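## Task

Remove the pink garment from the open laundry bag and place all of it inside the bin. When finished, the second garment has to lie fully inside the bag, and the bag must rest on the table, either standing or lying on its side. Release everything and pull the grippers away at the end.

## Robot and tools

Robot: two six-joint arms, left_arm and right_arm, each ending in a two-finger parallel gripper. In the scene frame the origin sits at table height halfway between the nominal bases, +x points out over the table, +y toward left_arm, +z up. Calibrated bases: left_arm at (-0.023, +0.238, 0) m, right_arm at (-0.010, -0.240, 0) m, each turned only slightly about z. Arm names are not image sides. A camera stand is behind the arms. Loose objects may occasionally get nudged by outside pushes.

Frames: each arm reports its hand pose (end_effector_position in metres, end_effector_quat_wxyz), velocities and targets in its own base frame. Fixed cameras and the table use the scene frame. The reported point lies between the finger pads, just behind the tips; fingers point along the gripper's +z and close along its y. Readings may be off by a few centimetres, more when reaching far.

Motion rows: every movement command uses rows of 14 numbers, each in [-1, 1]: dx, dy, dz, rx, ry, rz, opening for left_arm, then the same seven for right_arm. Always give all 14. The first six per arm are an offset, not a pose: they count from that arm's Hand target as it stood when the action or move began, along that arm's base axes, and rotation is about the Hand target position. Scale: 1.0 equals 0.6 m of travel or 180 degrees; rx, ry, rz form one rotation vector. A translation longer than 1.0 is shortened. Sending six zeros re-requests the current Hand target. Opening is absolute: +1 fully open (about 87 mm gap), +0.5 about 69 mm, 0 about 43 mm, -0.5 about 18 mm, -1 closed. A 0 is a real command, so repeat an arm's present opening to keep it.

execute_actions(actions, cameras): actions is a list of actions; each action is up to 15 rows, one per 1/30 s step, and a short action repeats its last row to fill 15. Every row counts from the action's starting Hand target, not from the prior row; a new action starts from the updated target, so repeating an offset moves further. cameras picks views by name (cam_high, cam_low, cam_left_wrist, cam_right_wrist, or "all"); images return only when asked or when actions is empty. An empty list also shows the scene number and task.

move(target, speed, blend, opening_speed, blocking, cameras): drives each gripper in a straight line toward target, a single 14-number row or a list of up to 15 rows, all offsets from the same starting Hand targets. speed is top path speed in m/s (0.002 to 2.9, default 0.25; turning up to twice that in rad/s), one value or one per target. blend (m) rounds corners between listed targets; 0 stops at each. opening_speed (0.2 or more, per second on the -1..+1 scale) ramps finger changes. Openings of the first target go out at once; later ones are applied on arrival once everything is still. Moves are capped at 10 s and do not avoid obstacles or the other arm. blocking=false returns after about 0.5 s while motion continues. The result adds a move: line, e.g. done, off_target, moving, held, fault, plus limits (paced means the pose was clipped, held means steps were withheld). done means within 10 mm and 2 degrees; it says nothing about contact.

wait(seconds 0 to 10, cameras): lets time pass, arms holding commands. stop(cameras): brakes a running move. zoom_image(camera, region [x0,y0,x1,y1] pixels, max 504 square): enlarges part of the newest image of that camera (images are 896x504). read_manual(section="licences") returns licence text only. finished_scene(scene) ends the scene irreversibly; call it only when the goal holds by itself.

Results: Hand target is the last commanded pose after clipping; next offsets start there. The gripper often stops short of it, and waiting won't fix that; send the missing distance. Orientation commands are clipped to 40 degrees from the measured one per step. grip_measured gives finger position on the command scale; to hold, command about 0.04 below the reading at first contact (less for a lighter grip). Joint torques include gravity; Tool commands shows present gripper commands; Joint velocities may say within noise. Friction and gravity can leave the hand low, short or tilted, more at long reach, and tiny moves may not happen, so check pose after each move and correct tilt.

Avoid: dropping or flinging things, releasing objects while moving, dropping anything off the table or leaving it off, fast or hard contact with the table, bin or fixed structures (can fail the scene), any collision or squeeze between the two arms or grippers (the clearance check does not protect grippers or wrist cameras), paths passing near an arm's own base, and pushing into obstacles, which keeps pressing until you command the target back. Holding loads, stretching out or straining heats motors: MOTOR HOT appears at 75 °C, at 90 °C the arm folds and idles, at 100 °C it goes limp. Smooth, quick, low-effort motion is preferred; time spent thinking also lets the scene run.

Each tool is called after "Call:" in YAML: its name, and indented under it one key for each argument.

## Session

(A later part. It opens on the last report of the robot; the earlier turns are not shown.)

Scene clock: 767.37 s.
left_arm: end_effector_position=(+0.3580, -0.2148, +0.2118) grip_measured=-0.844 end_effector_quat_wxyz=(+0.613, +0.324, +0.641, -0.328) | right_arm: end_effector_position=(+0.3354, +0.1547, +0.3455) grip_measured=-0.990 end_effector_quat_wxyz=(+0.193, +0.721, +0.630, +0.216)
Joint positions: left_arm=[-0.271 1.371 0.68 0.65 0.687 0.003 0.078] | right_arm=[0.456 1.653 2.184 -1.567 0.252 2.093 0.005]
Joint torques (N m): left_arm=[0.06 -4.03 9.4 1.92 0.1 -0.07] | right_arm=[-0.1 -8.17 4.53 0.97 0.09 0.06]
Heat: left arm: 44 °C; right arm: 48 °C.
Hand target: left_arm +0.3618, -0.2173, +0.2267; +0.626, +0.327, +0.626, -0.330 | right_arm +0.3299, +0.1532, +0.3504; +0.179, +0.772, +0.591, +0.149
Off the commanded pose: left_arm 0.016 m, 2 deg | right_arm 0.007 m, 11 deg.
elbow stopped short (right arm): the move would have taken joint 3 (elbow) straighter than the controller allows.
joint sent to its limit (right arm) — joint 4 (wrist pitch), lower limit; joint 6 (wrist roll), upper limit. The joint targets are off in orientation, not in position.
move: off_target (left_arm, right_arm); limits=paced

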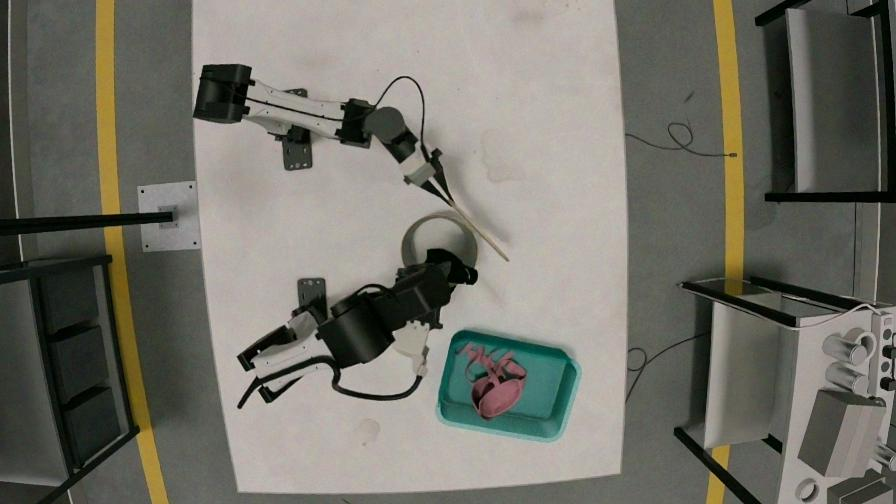

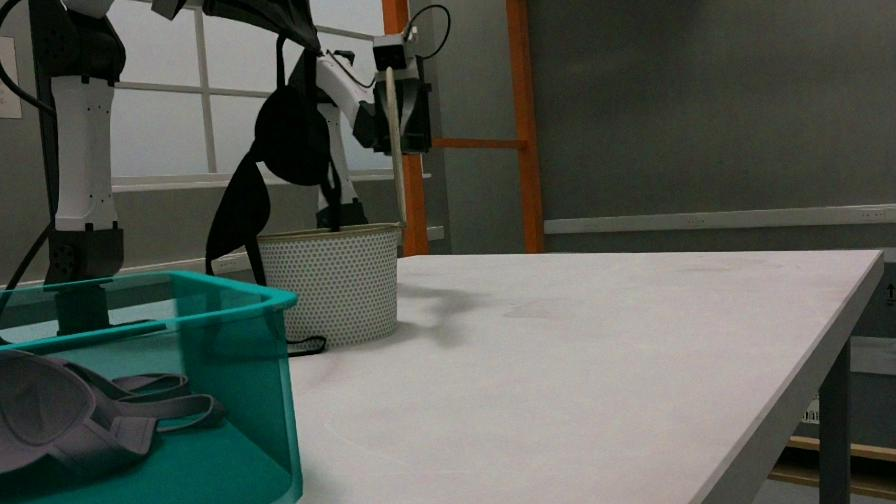

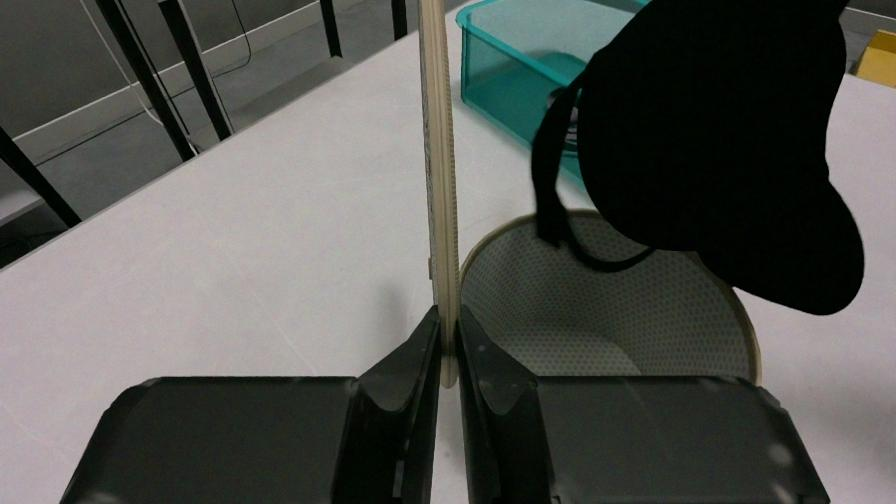

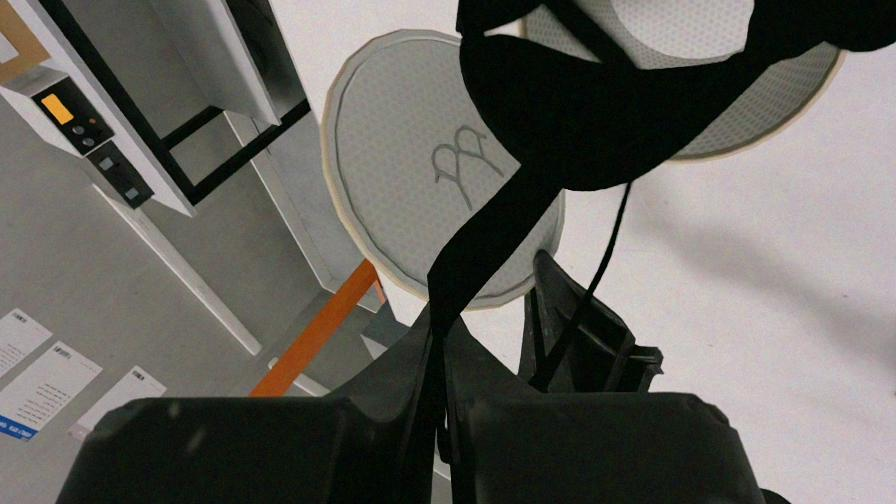

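Call:
move:
  target:
    - [0,0,0,0,0,0,-1,-0.05,-0.08,0.35,0,0,0,-1]
    - [0,0,0,0,0,0,-1,0.03,0.06,0.35,0,0,0,-1]
  speed: 0.15
  cameras: ["all"]

Call:
zoom_image:
  camera: "cam_high"
  region: [360, 180, 520, 340]

Scene clock: 777.17 s.
left_arm: end_effector_position=(+0.3580, -0.2148, +0.2118) grip_measured=-0.844 end_effector_quat_wxyz=(+0.613, +0.324, +0.641, -0.328) | right_arm: end_effector_position=(+0.3451, +0.1885, +0.5514) grip_measured=-0.990 end_effector_quat_wxyz=(+0.288, +0.629, +0.504, +0.517)
Joint positions: left_arm=[-0.271 1.371 0.68 0.65 0.687 0.003 0.078] | right_arm=[0.591 1.8 2.854 -1.387 0.405 2.092 0.005]
Joint torques (N m): left_arm=[0.08 -4.03 9.43 1.91 0.1 -0.08] | right_arm=[0.7 -4.96 4.08 1.95 0.33 0.03]
Motor temperatures (°C): left_arm=[21 28 42 44 18 20 22] | right_arm=[19 46 36 28 21 22 21]
Heat: left arm: 44 °C; right arm: 46 °C.
Hand target: left_arm +0.3618, -0.2173, +0.2267; +0.626, +0.327, +0.626, -0.330 | right_arm +0.3480, +0.1893, +0.5603; +0.200, +0.757, +0.584, +0.216
Off the commanded pose: left_arm 0.016 m, 2 deg | right_arm 0.009 m, 48 deg; orientation clipped.
elbow stopped short (right arm): the move would have taken joint 3 (elbow) straighter than the controller allows.
joint sent to its limit (right arm) — joint 6 (wrist roll), upper limit. The joint targets are off in orientation, not in position.
move: off_target (left_arm, right_arm); limits=paced

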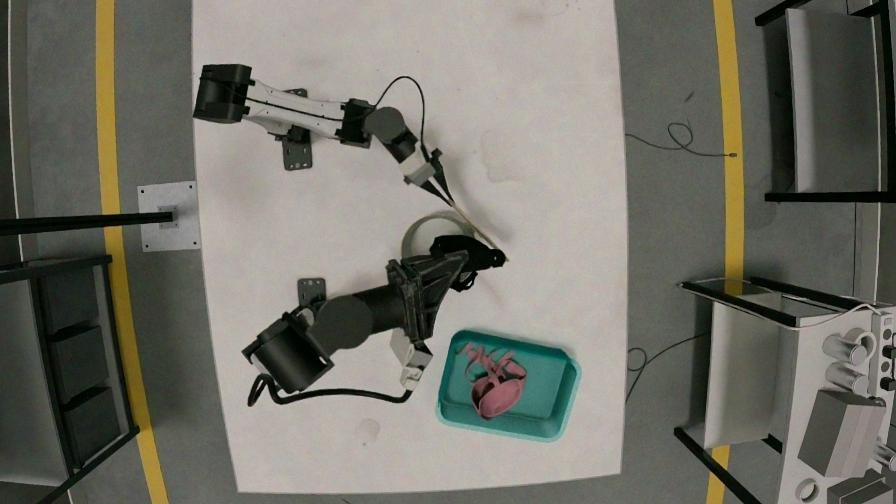

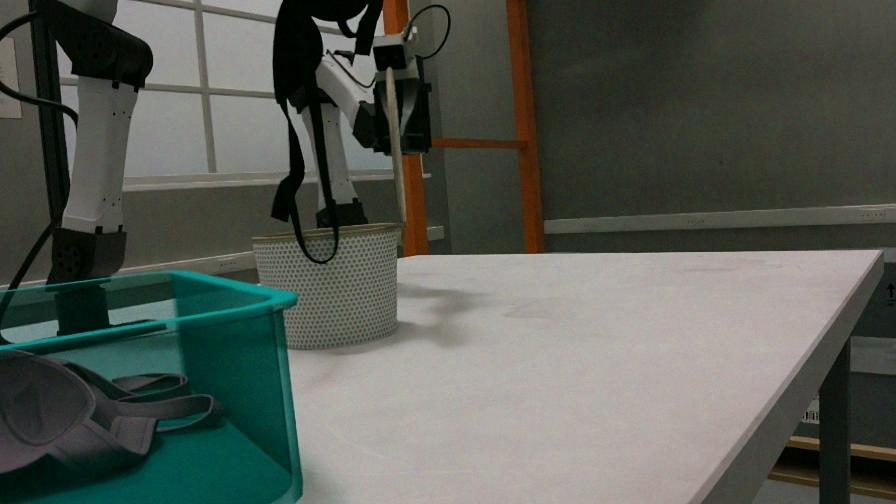

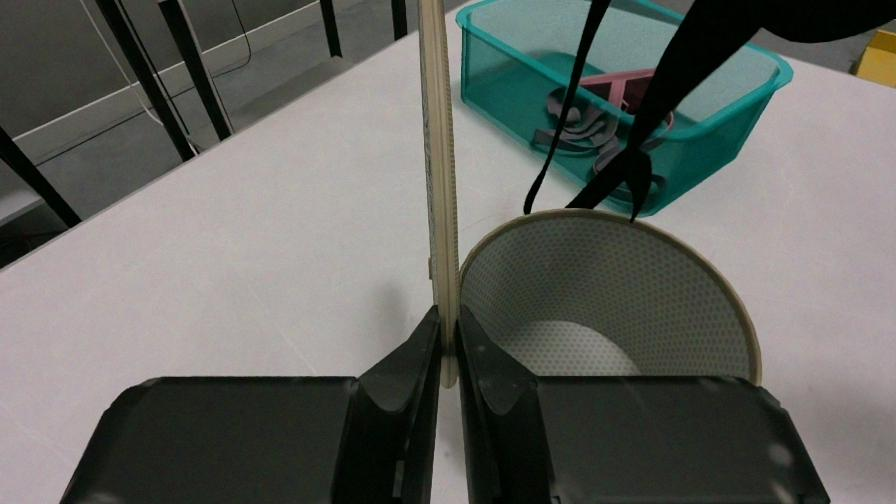

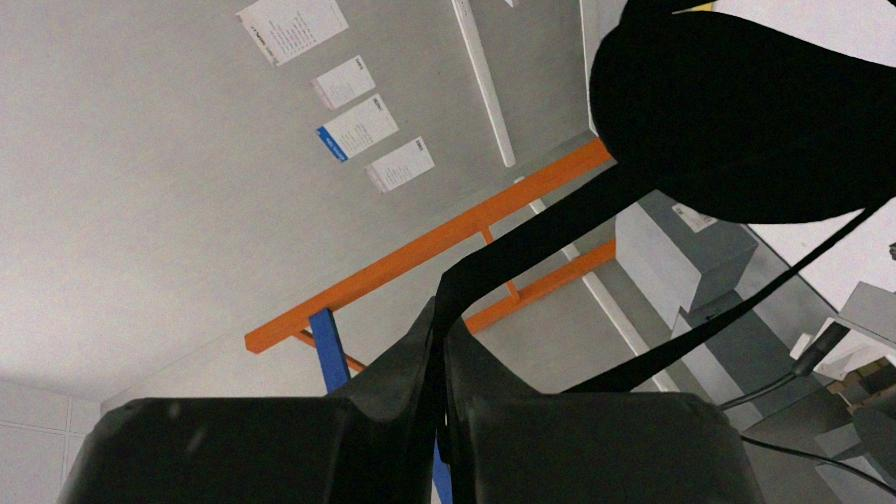

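Scaled by 3.150 from the camera's 896x504 image, which has a finer 1280x720 frame.

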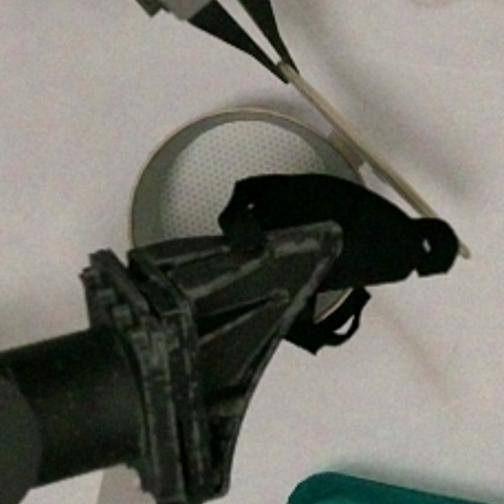

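Call:
move:
  target:
    - [0,0,0,0,0,0,-1,-0.03,-0.06,0.1,0,0,0,-1]
    - [0,0,0,0,0,0,-1,-0.09,0.09,0.1,0,0,0,-1]
    - [0,0,0,0,0,0,-1,-0.085,0.085,-0.08,0,0,0,-1]
  speed: 0.15
  cameras: ["all"]

Call:
zoom_image:
  camera: "cam_high"
  region: [360, 180, 520, 340]

Scene clock: 797.97 s.
left_arm: end_effector_position=(+0.3580, -0.2148, +0.2118) grip_measured=-0.844 end_effector_quat_wxyz=(+0.613, +0.324, +0.641, -0.328) | right_arm: end_effector_position=(+0.2963, +0.2389, +0.5132) grip_measured=-0.990 end_effector_quat_wxyz=(+0.285, +0.598, +0.590, +0.462)
Joint positions: left_arm=[-0.271 1.371 0.68 0.65 0.687 0.003 0.078] | right_arm=[0.841 1.809 2.854 -1.549 0.553 2.092 0.005]
Joint torques (N m): left_arm=[0.1 -4.04 9.42 1.92 0.1 -0.07] | right_arm=[-0.13 -4.92 4 1.44 0.02 0.04]
Heat: left arm: 44 °C; right arm: 43 °C.
Hand target: left_arm +0.3618, -0.2173, +0.2267; +0.626, +0.327, +0.626, -0.330 | right_arm +0.2969, +0.2402, +0.5125; +0.200, +0.757, +0.584, +0.216
Off the commanded pose: left_arm 0.016 m, 2 deg | right_arm 0.002 m, 35 deg.
elbow stopped short (right arm): the move would have taken joint 3 (elbow) straighter than the controller allows.
joint sent to its limit (right arm) — joint 6 (wrist roll), upper limit. The joint targets are off in orientation, not in position.
move: off_target (left_arm, right_arm); limits=paced

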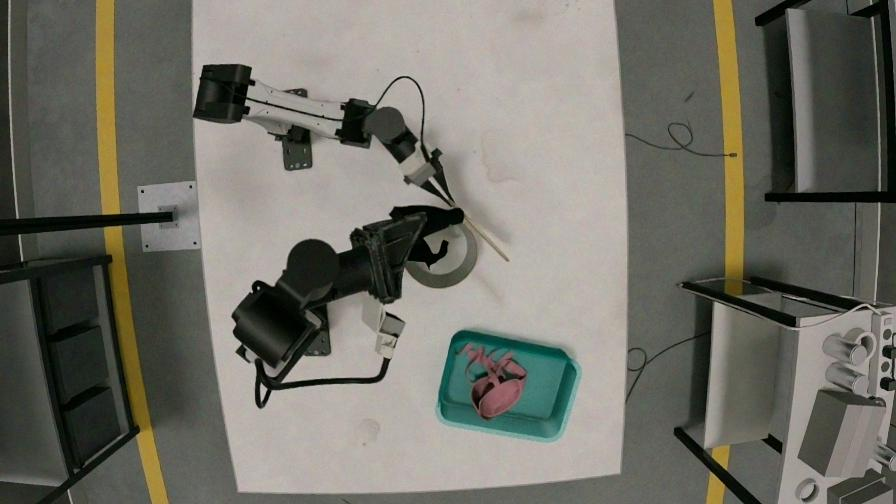

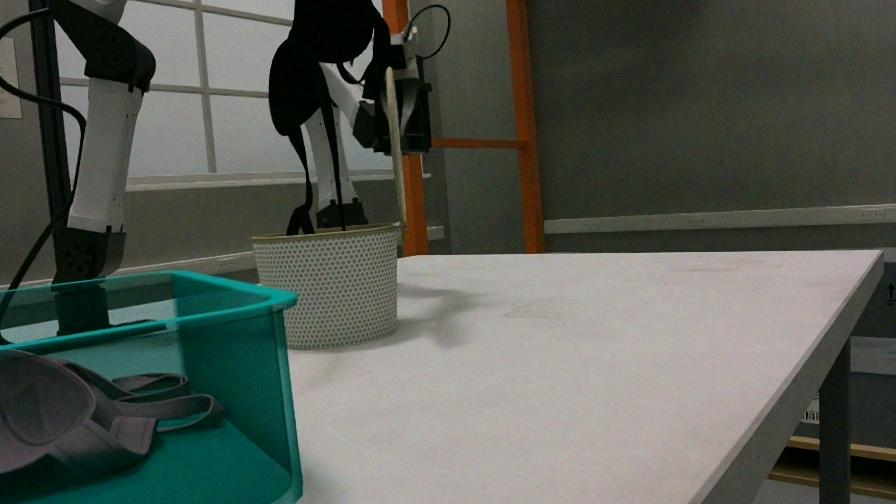

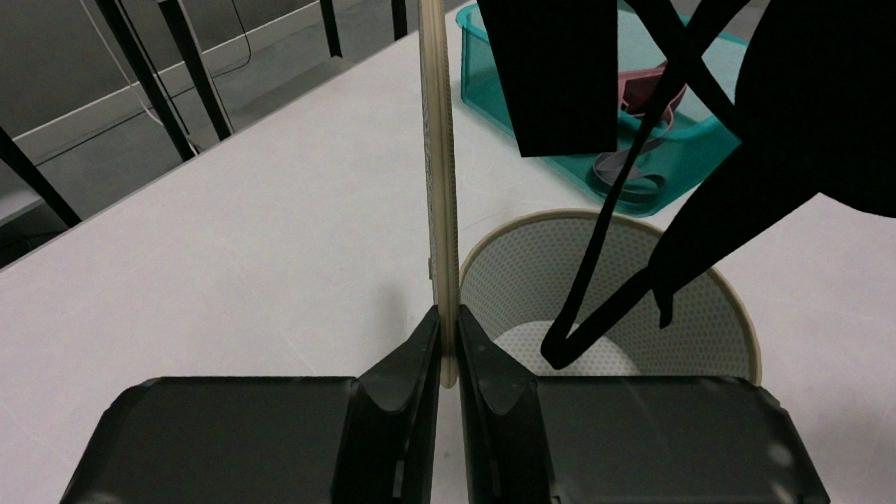

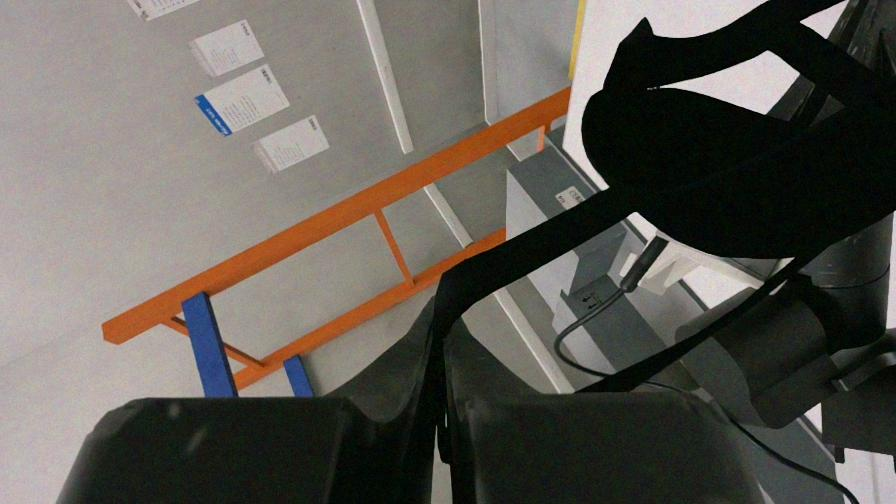

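Scaled by 3.150 from the camera's 896x504 image, which has a finer 1280x720 frame.

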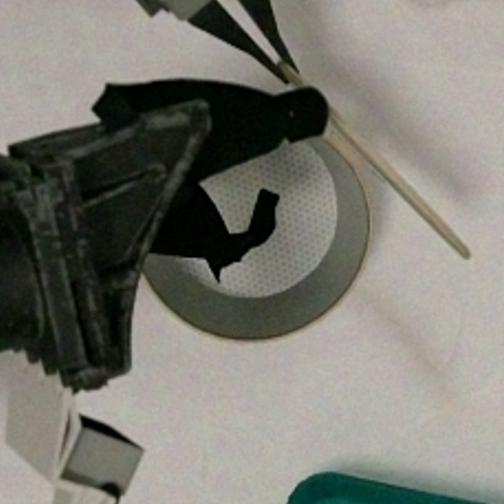

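Call:
move:
  target: [0,0,0,0,0,0,-1,0.035,-0.05,-0.27,0,0,0,-1]
  speed: 0.12
  cameras: ["all"]

Scene clock: 803.30 s.
left_arm: end_effector_position=(+0.3580, -0.2148, +0.2118) grip_measured=-0.844 end_effector_quat_wxyz=(+0.613, +0.324, +0.641, -0.328) | right_arm: end_effector_position=(+0.3212, +0.2110, +0.3526) grip_measured=-0.990 end_effector_quat_wxyz=(+0.192, +0.668, +0.676, +0.245)
Joint positions: left_arm=[-0.271 1.371 0.68 0.65 0.687 0.003 0.078] | right_arm=[0.619 1.687 2.229 -1.54 0.284 2.093 0.005]
Joint torques (N m): left_arm=[0.08 -4.05 9.4 1.91 0.11 -0.07] | right_arm=[-0.06 -7.06 4.59 0.95 0.06 0.06]
Heat: left arm: 44 °C; right arm: 42 °C.
Hand target: left_arm +0.3618, -0.2173, +0.2267; +0.626, +0.327, +0.626, -0.330 | right_arm +0.3179, +0.2102, +0.3505; +0.200, +0.757, +0.584, +0.216
Off the commanded pose: left_arm 0.016 m, 2 deg | right_arm 0.004 m, 15 deg.
joint sent to its limit (right arm) — joint 6 (wrist roll), upper limit. The joint targets are off in orientation, not in position.
move: off_target (left_arm, right_arm)

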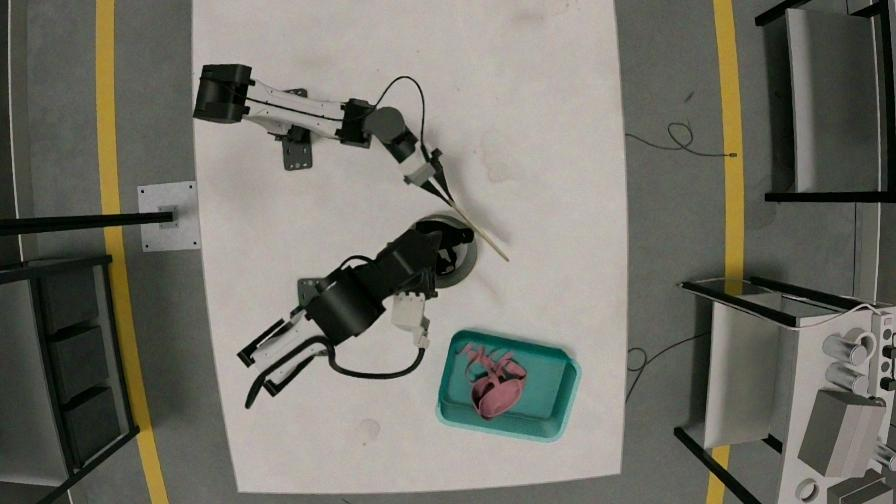

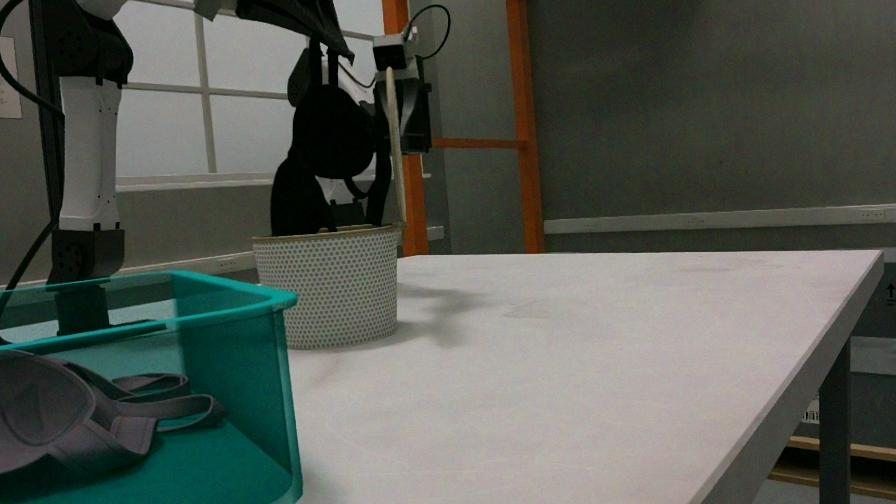

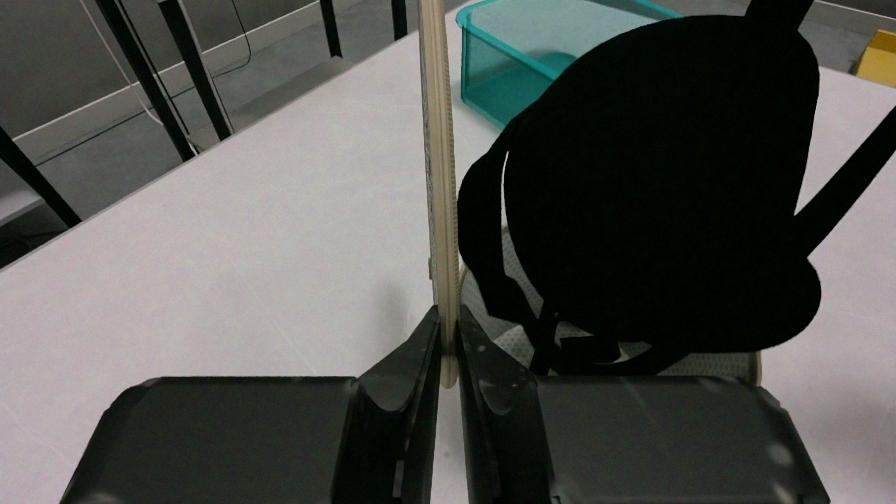

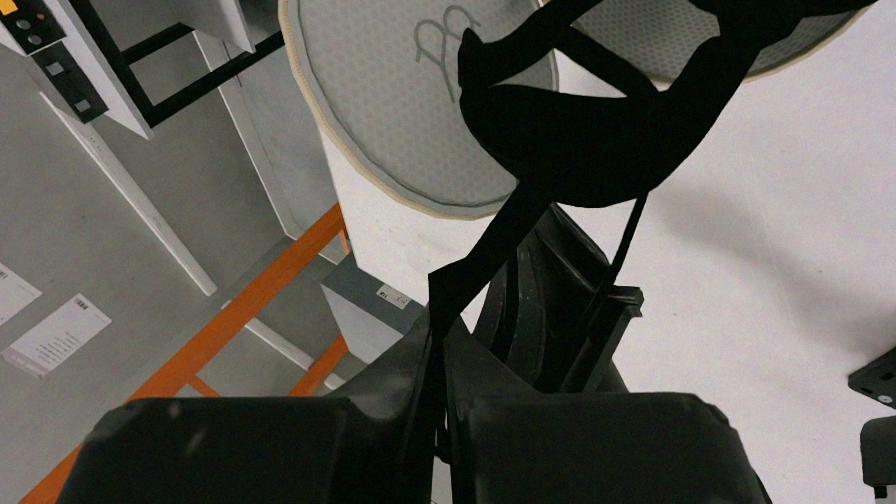

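Call:
move:
  target:
    - [0,0,0,0,0,0,-1,0.045,0.02,0,0,0,0,-1]
    - [0,0,0,0,0,0,-1,0.055,0.0,-0.24,0,0,0,-1]
  speed: 0.1
  cameras: ["all"]

Call:
zoom_image:
  camera: "cam_high"
  region: [360, 180, 520, 340]

Scene clock: 810.87 s.
left_arm: end_effector_position=(+0.3580, -0.2148, +0.2118) grip_measured=-0.844 end_effector_quat_wxyz=(+0.613, +0.324, +0.641, -0.328) | right_arm: end_effector_position=(+0.3508, +0.2091, +0.1972) grip_measured=-0.990 end_effector_quat_wxyz=(+0.187, +0.687, +0.669, +0.214)
Joint positions: left_arm=[-0.271 1.371 0.68 0.65 0.687 0.003 0.078] | right_arm=[0.567 1.552 1.429 -0.933 0.27 2.093 0.005]
Joint torques (N m): left_arm=[0.09 -4.05 9.4 1.91 0.1 -0.08] | right_arm=[0.12 -9.33 5.96 1.21 0.16 0.05]
Heat: left arm: 44 °C; right arm: 42 °C.
Hand target: left_arm +0.3618, -0.2173, +0.2267; +0.626, +0.327, +0.626, -0.330 | right_arm +0.3508, +0.2102, +0.2064; +0.200, +0.757, +0.584, +0.216
Off the commanded pose: left_arm 0.016 m, 2 deg | right_arm 0.009 m, 13 deg.
joint sent to its limit (right arm) — joint 6 (wrist roll), upper limit. The joint targets are off in orientation, not in position.
move: off_target (left_arm, right_arm)

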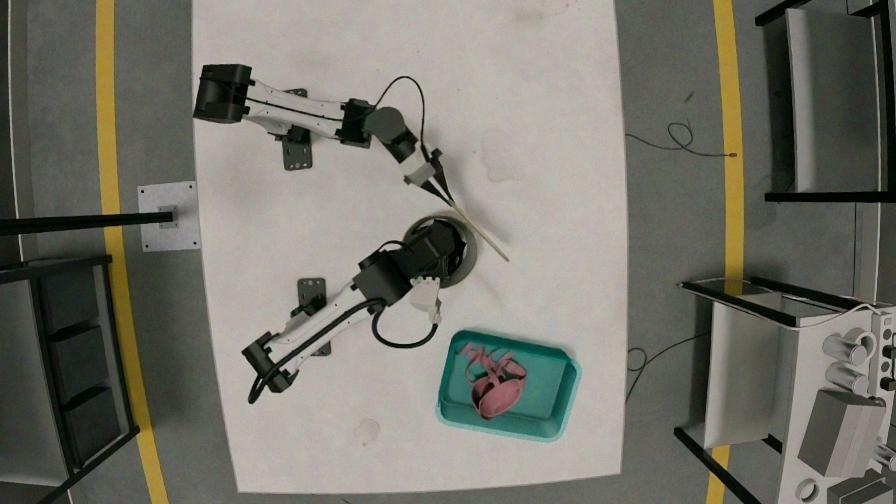

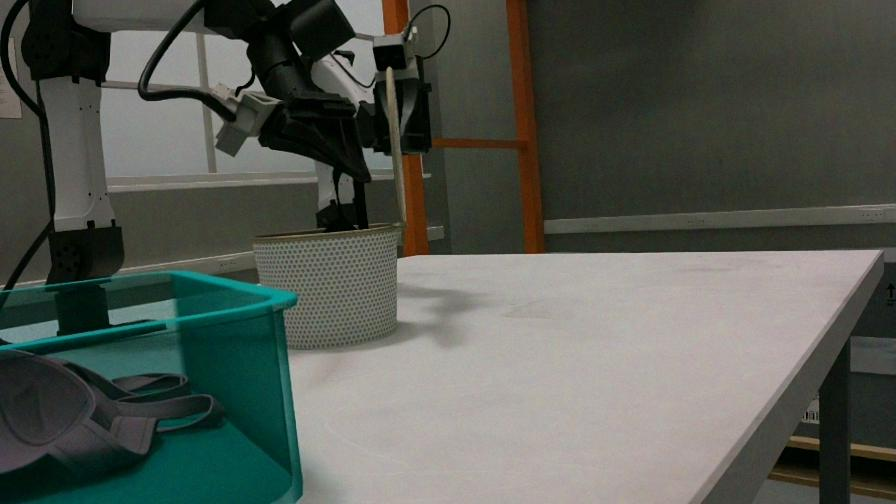

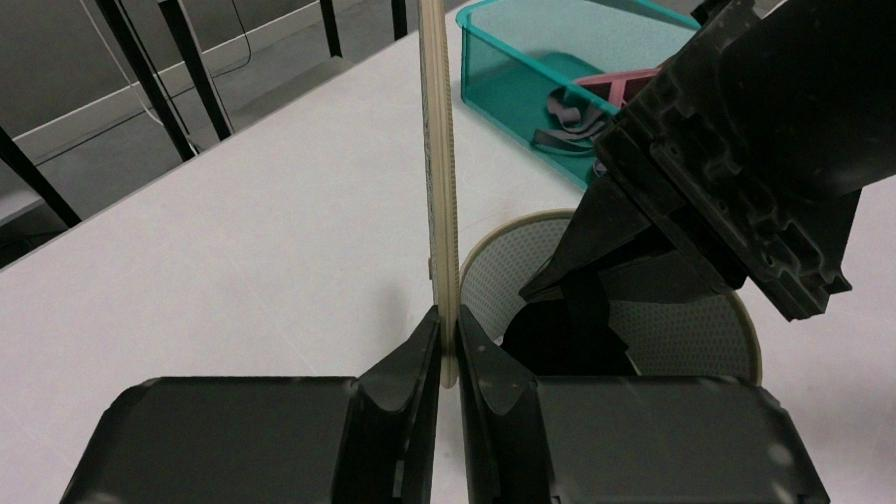

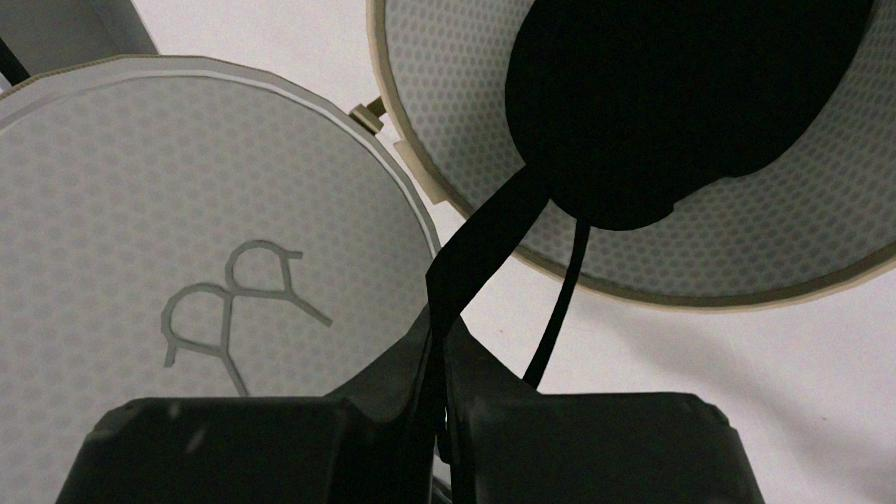

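Scaled by 3.150 from the camera's 896x504 image, which has a finer 1280x720 frame.

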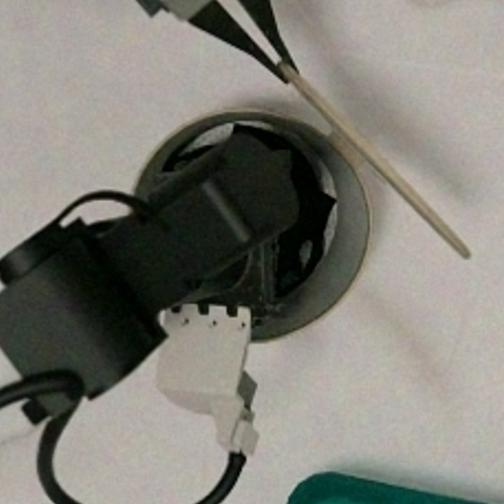

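Call:
move:
  target:
    - [0,0,0,0,0,0,-1,-0.02,-0.067,-0.12,0,0,0,-1]
    - [0,0,0,0,0,0,-1,-0.02,-0.067,-0.12,0,0,0,0]
    - [0,0,0,0,0,0,-1,-0.05,-0.1,0.2,0,0,0,0]
  speed: 0.12
  opening_speed: 1
  cameras: ["all"]

Call:
zoom_image:
  camera: "cam_high"
  region: [360, 180, 520, 340]

Scene clock: 820.67 s.
left_arm: end_effector_position=(+0.3580, -0.2148, +0.2118) grip_measured=-0.844 end_effector_quat_wxyz=(+0.613, +0.324, +0.641, -0.328) | right_arm: end_effector_position=(+0.3211, +0.1488, +0.3229) grip_measured=+0.000 end_effector_quat_wxyz=(+0.199, +0.718, +0.627, +0.226)
Joint positions: left_arm=[-0.271 1.371 0.68 0.65 0.687 0.003 0.078] | right_arm=[0.464 1.49 1.883 -1.404 0.262 2.094 0.5]
Joint torques (N m): left_arm=[0.06 -4.03 9.42 1.91 0.11 -0.07] | right_arm=[-0.16 -4.34 7.94 0.92 0.12 0.05]
Heat: left arm: 44 °C; right arm: 42 °C.
Hand target: left_arm +0.3618, -0.2173, +0.2267; +0.626, +0.327, +0.626, -0.330 | right_arm +0.3209, +0.1501, +0.3263; +0.200, +0.757, +0.583, +0.216
Off the commanded pose: left_arm 0.016 m, 2 deg | right_arm 0.004 m, 7 deg.
joint sent to its limit (right arm) — joint 6 (wrist roll), upper limit. The joint targets are off in orientation, not in position.
move: off_target (left_arm, right_arm); target 2's new opening was sent with right_arm's hand 0.006 m and 8 deg from that target

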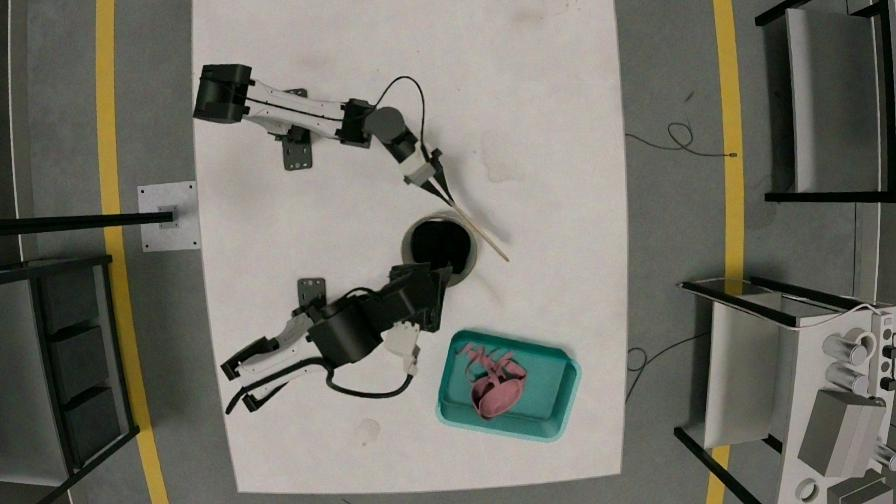

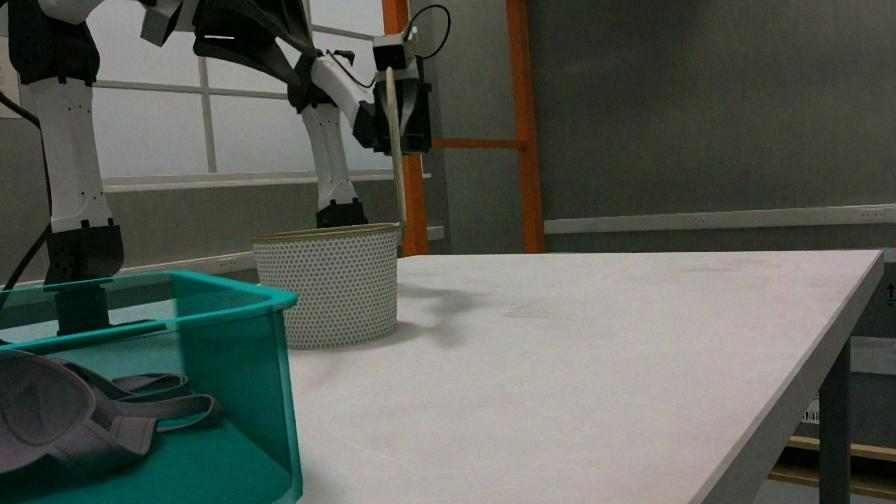

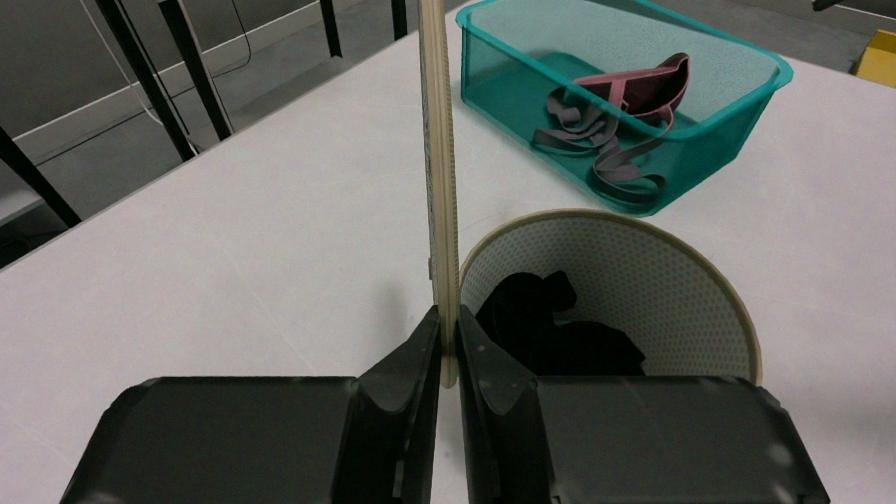

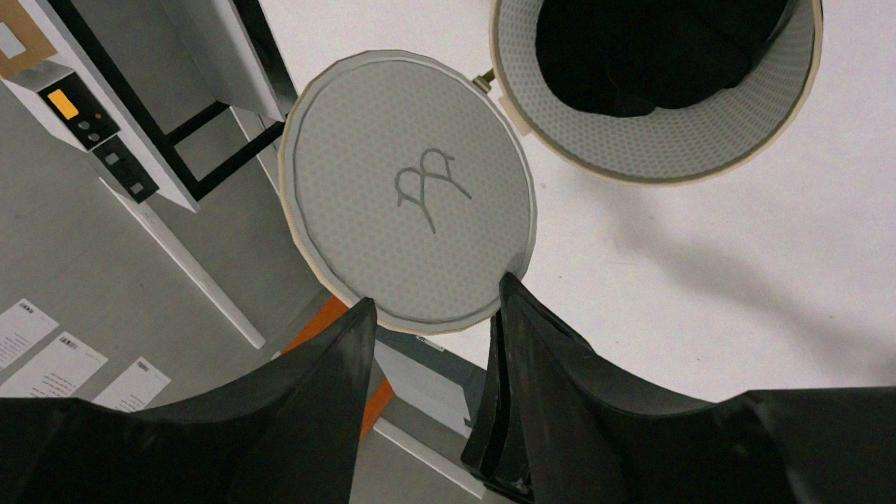

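Scaled by 3.150 from the camera's 896x504 image, which has a finer 1280x720 frame.

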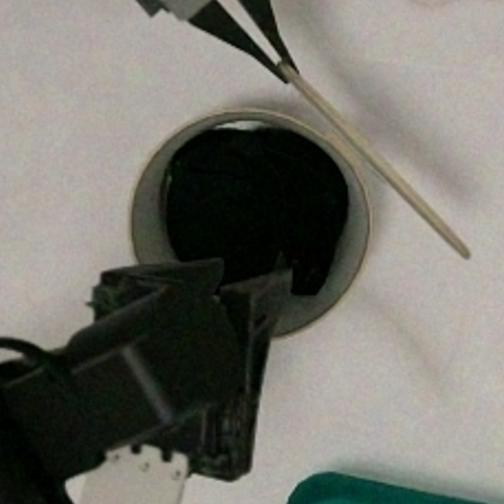

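Call:
move:
  target:
    - [0,0,0,0,0,0,-1,-0.16,-0.27,0,0,0,0,0]
    - [-0.05,-0.034,-0.0,0.07,-0.102,0,-1,-0.16,-0.27,0,0,0,0,0]
    - [-0.05,-0.034,0,0.07,-0.102,0,-0.4,-0.16,-0.27,0,0,0,0,0]
    - [-0.22,0.18,0.05,0.07,-0.102,0,-0.4,-0.16,-0.27,0,0,0,0,0]
  speed: 0.2
  opening_speed: 1
  cameras: ["all"]

Scene clock: 831.97 s.
left_arm: end_effector_position=(+0.2300, -0.1097, +0.2494) grip_measured=-0.400 end_effector_quat_wxyz=(+0.675, +0.435, +0.558, -0.209) | right_arm: end_effector_position=(+0.2277, -0.0145, +0.3312) grip_measured=+0.000 end_effector_quat_wxyz=(+0.215, +0.756, +0.578, +0.219)
Joint positions: left_arm=[0.216 0.562 0.459 0.101 1.179 0.365 0.3] | right_arm=[-0.349 1.118 1.673 -1.514 -0.131 1.528 0.5]
Joint torques (N m): left_arm=[0.47 1.62 9.14 1.33 0.08 0.09] | right_arm=[-0.12 -0.95 4.51 1 -0.07 -0.15]
Motor temperatures (°C): left_arm=[21 28 42 44 18 20 22] | right_arm=[19 41 36 28 21 22 21]
Heat: left arm: 44 °C; right arm: 41 °C.
Hand target: left_arm +0.2298, -0.1093, +0.2566; +0.678, +0.442, +0.551, -0.204 | right_arm +0.2249, -0.0119, +0.3263; +0.200, +0.757, +0.584, +0.216
Off the commanded pose: left_arm 0.007 m, 1 deg | right_arm 0.006 m, 2 deg.
move: done

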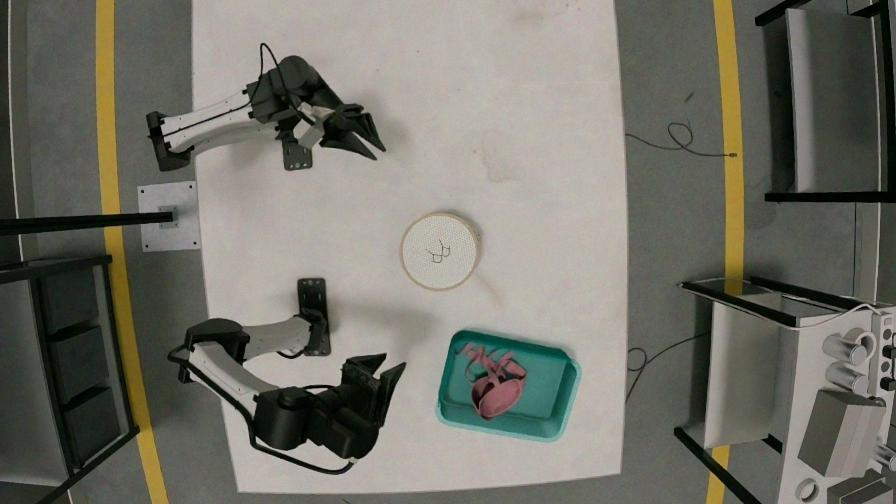

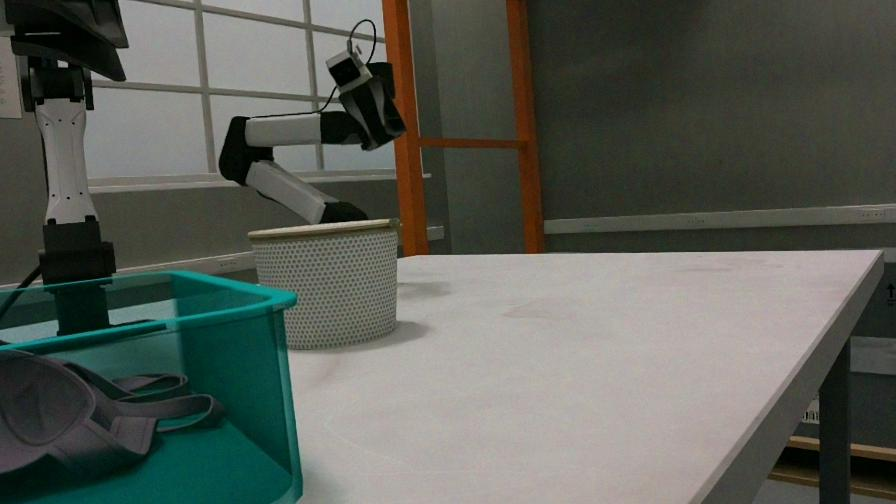

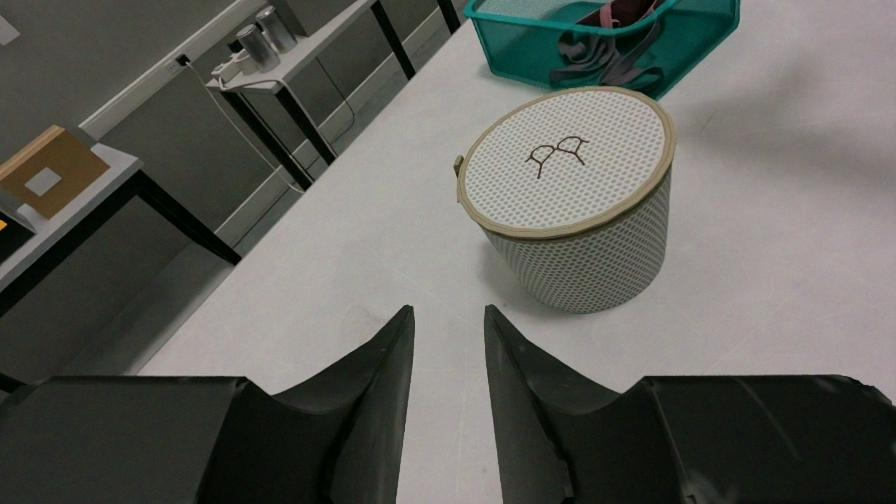

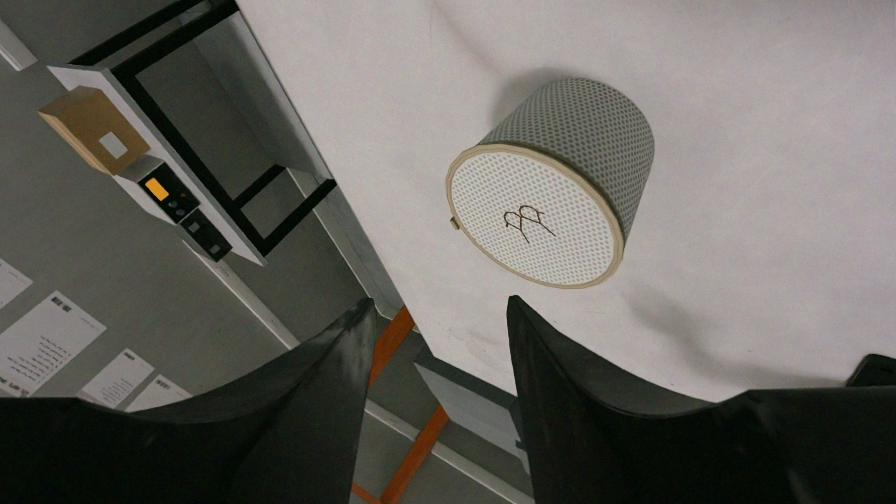

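Scene 1 looks finished: the pink garment is in the bin, the black one is in the bag, and both arms are clear.

Call:
finished_scene:
  scene: 1

The scene is finished: the task was done.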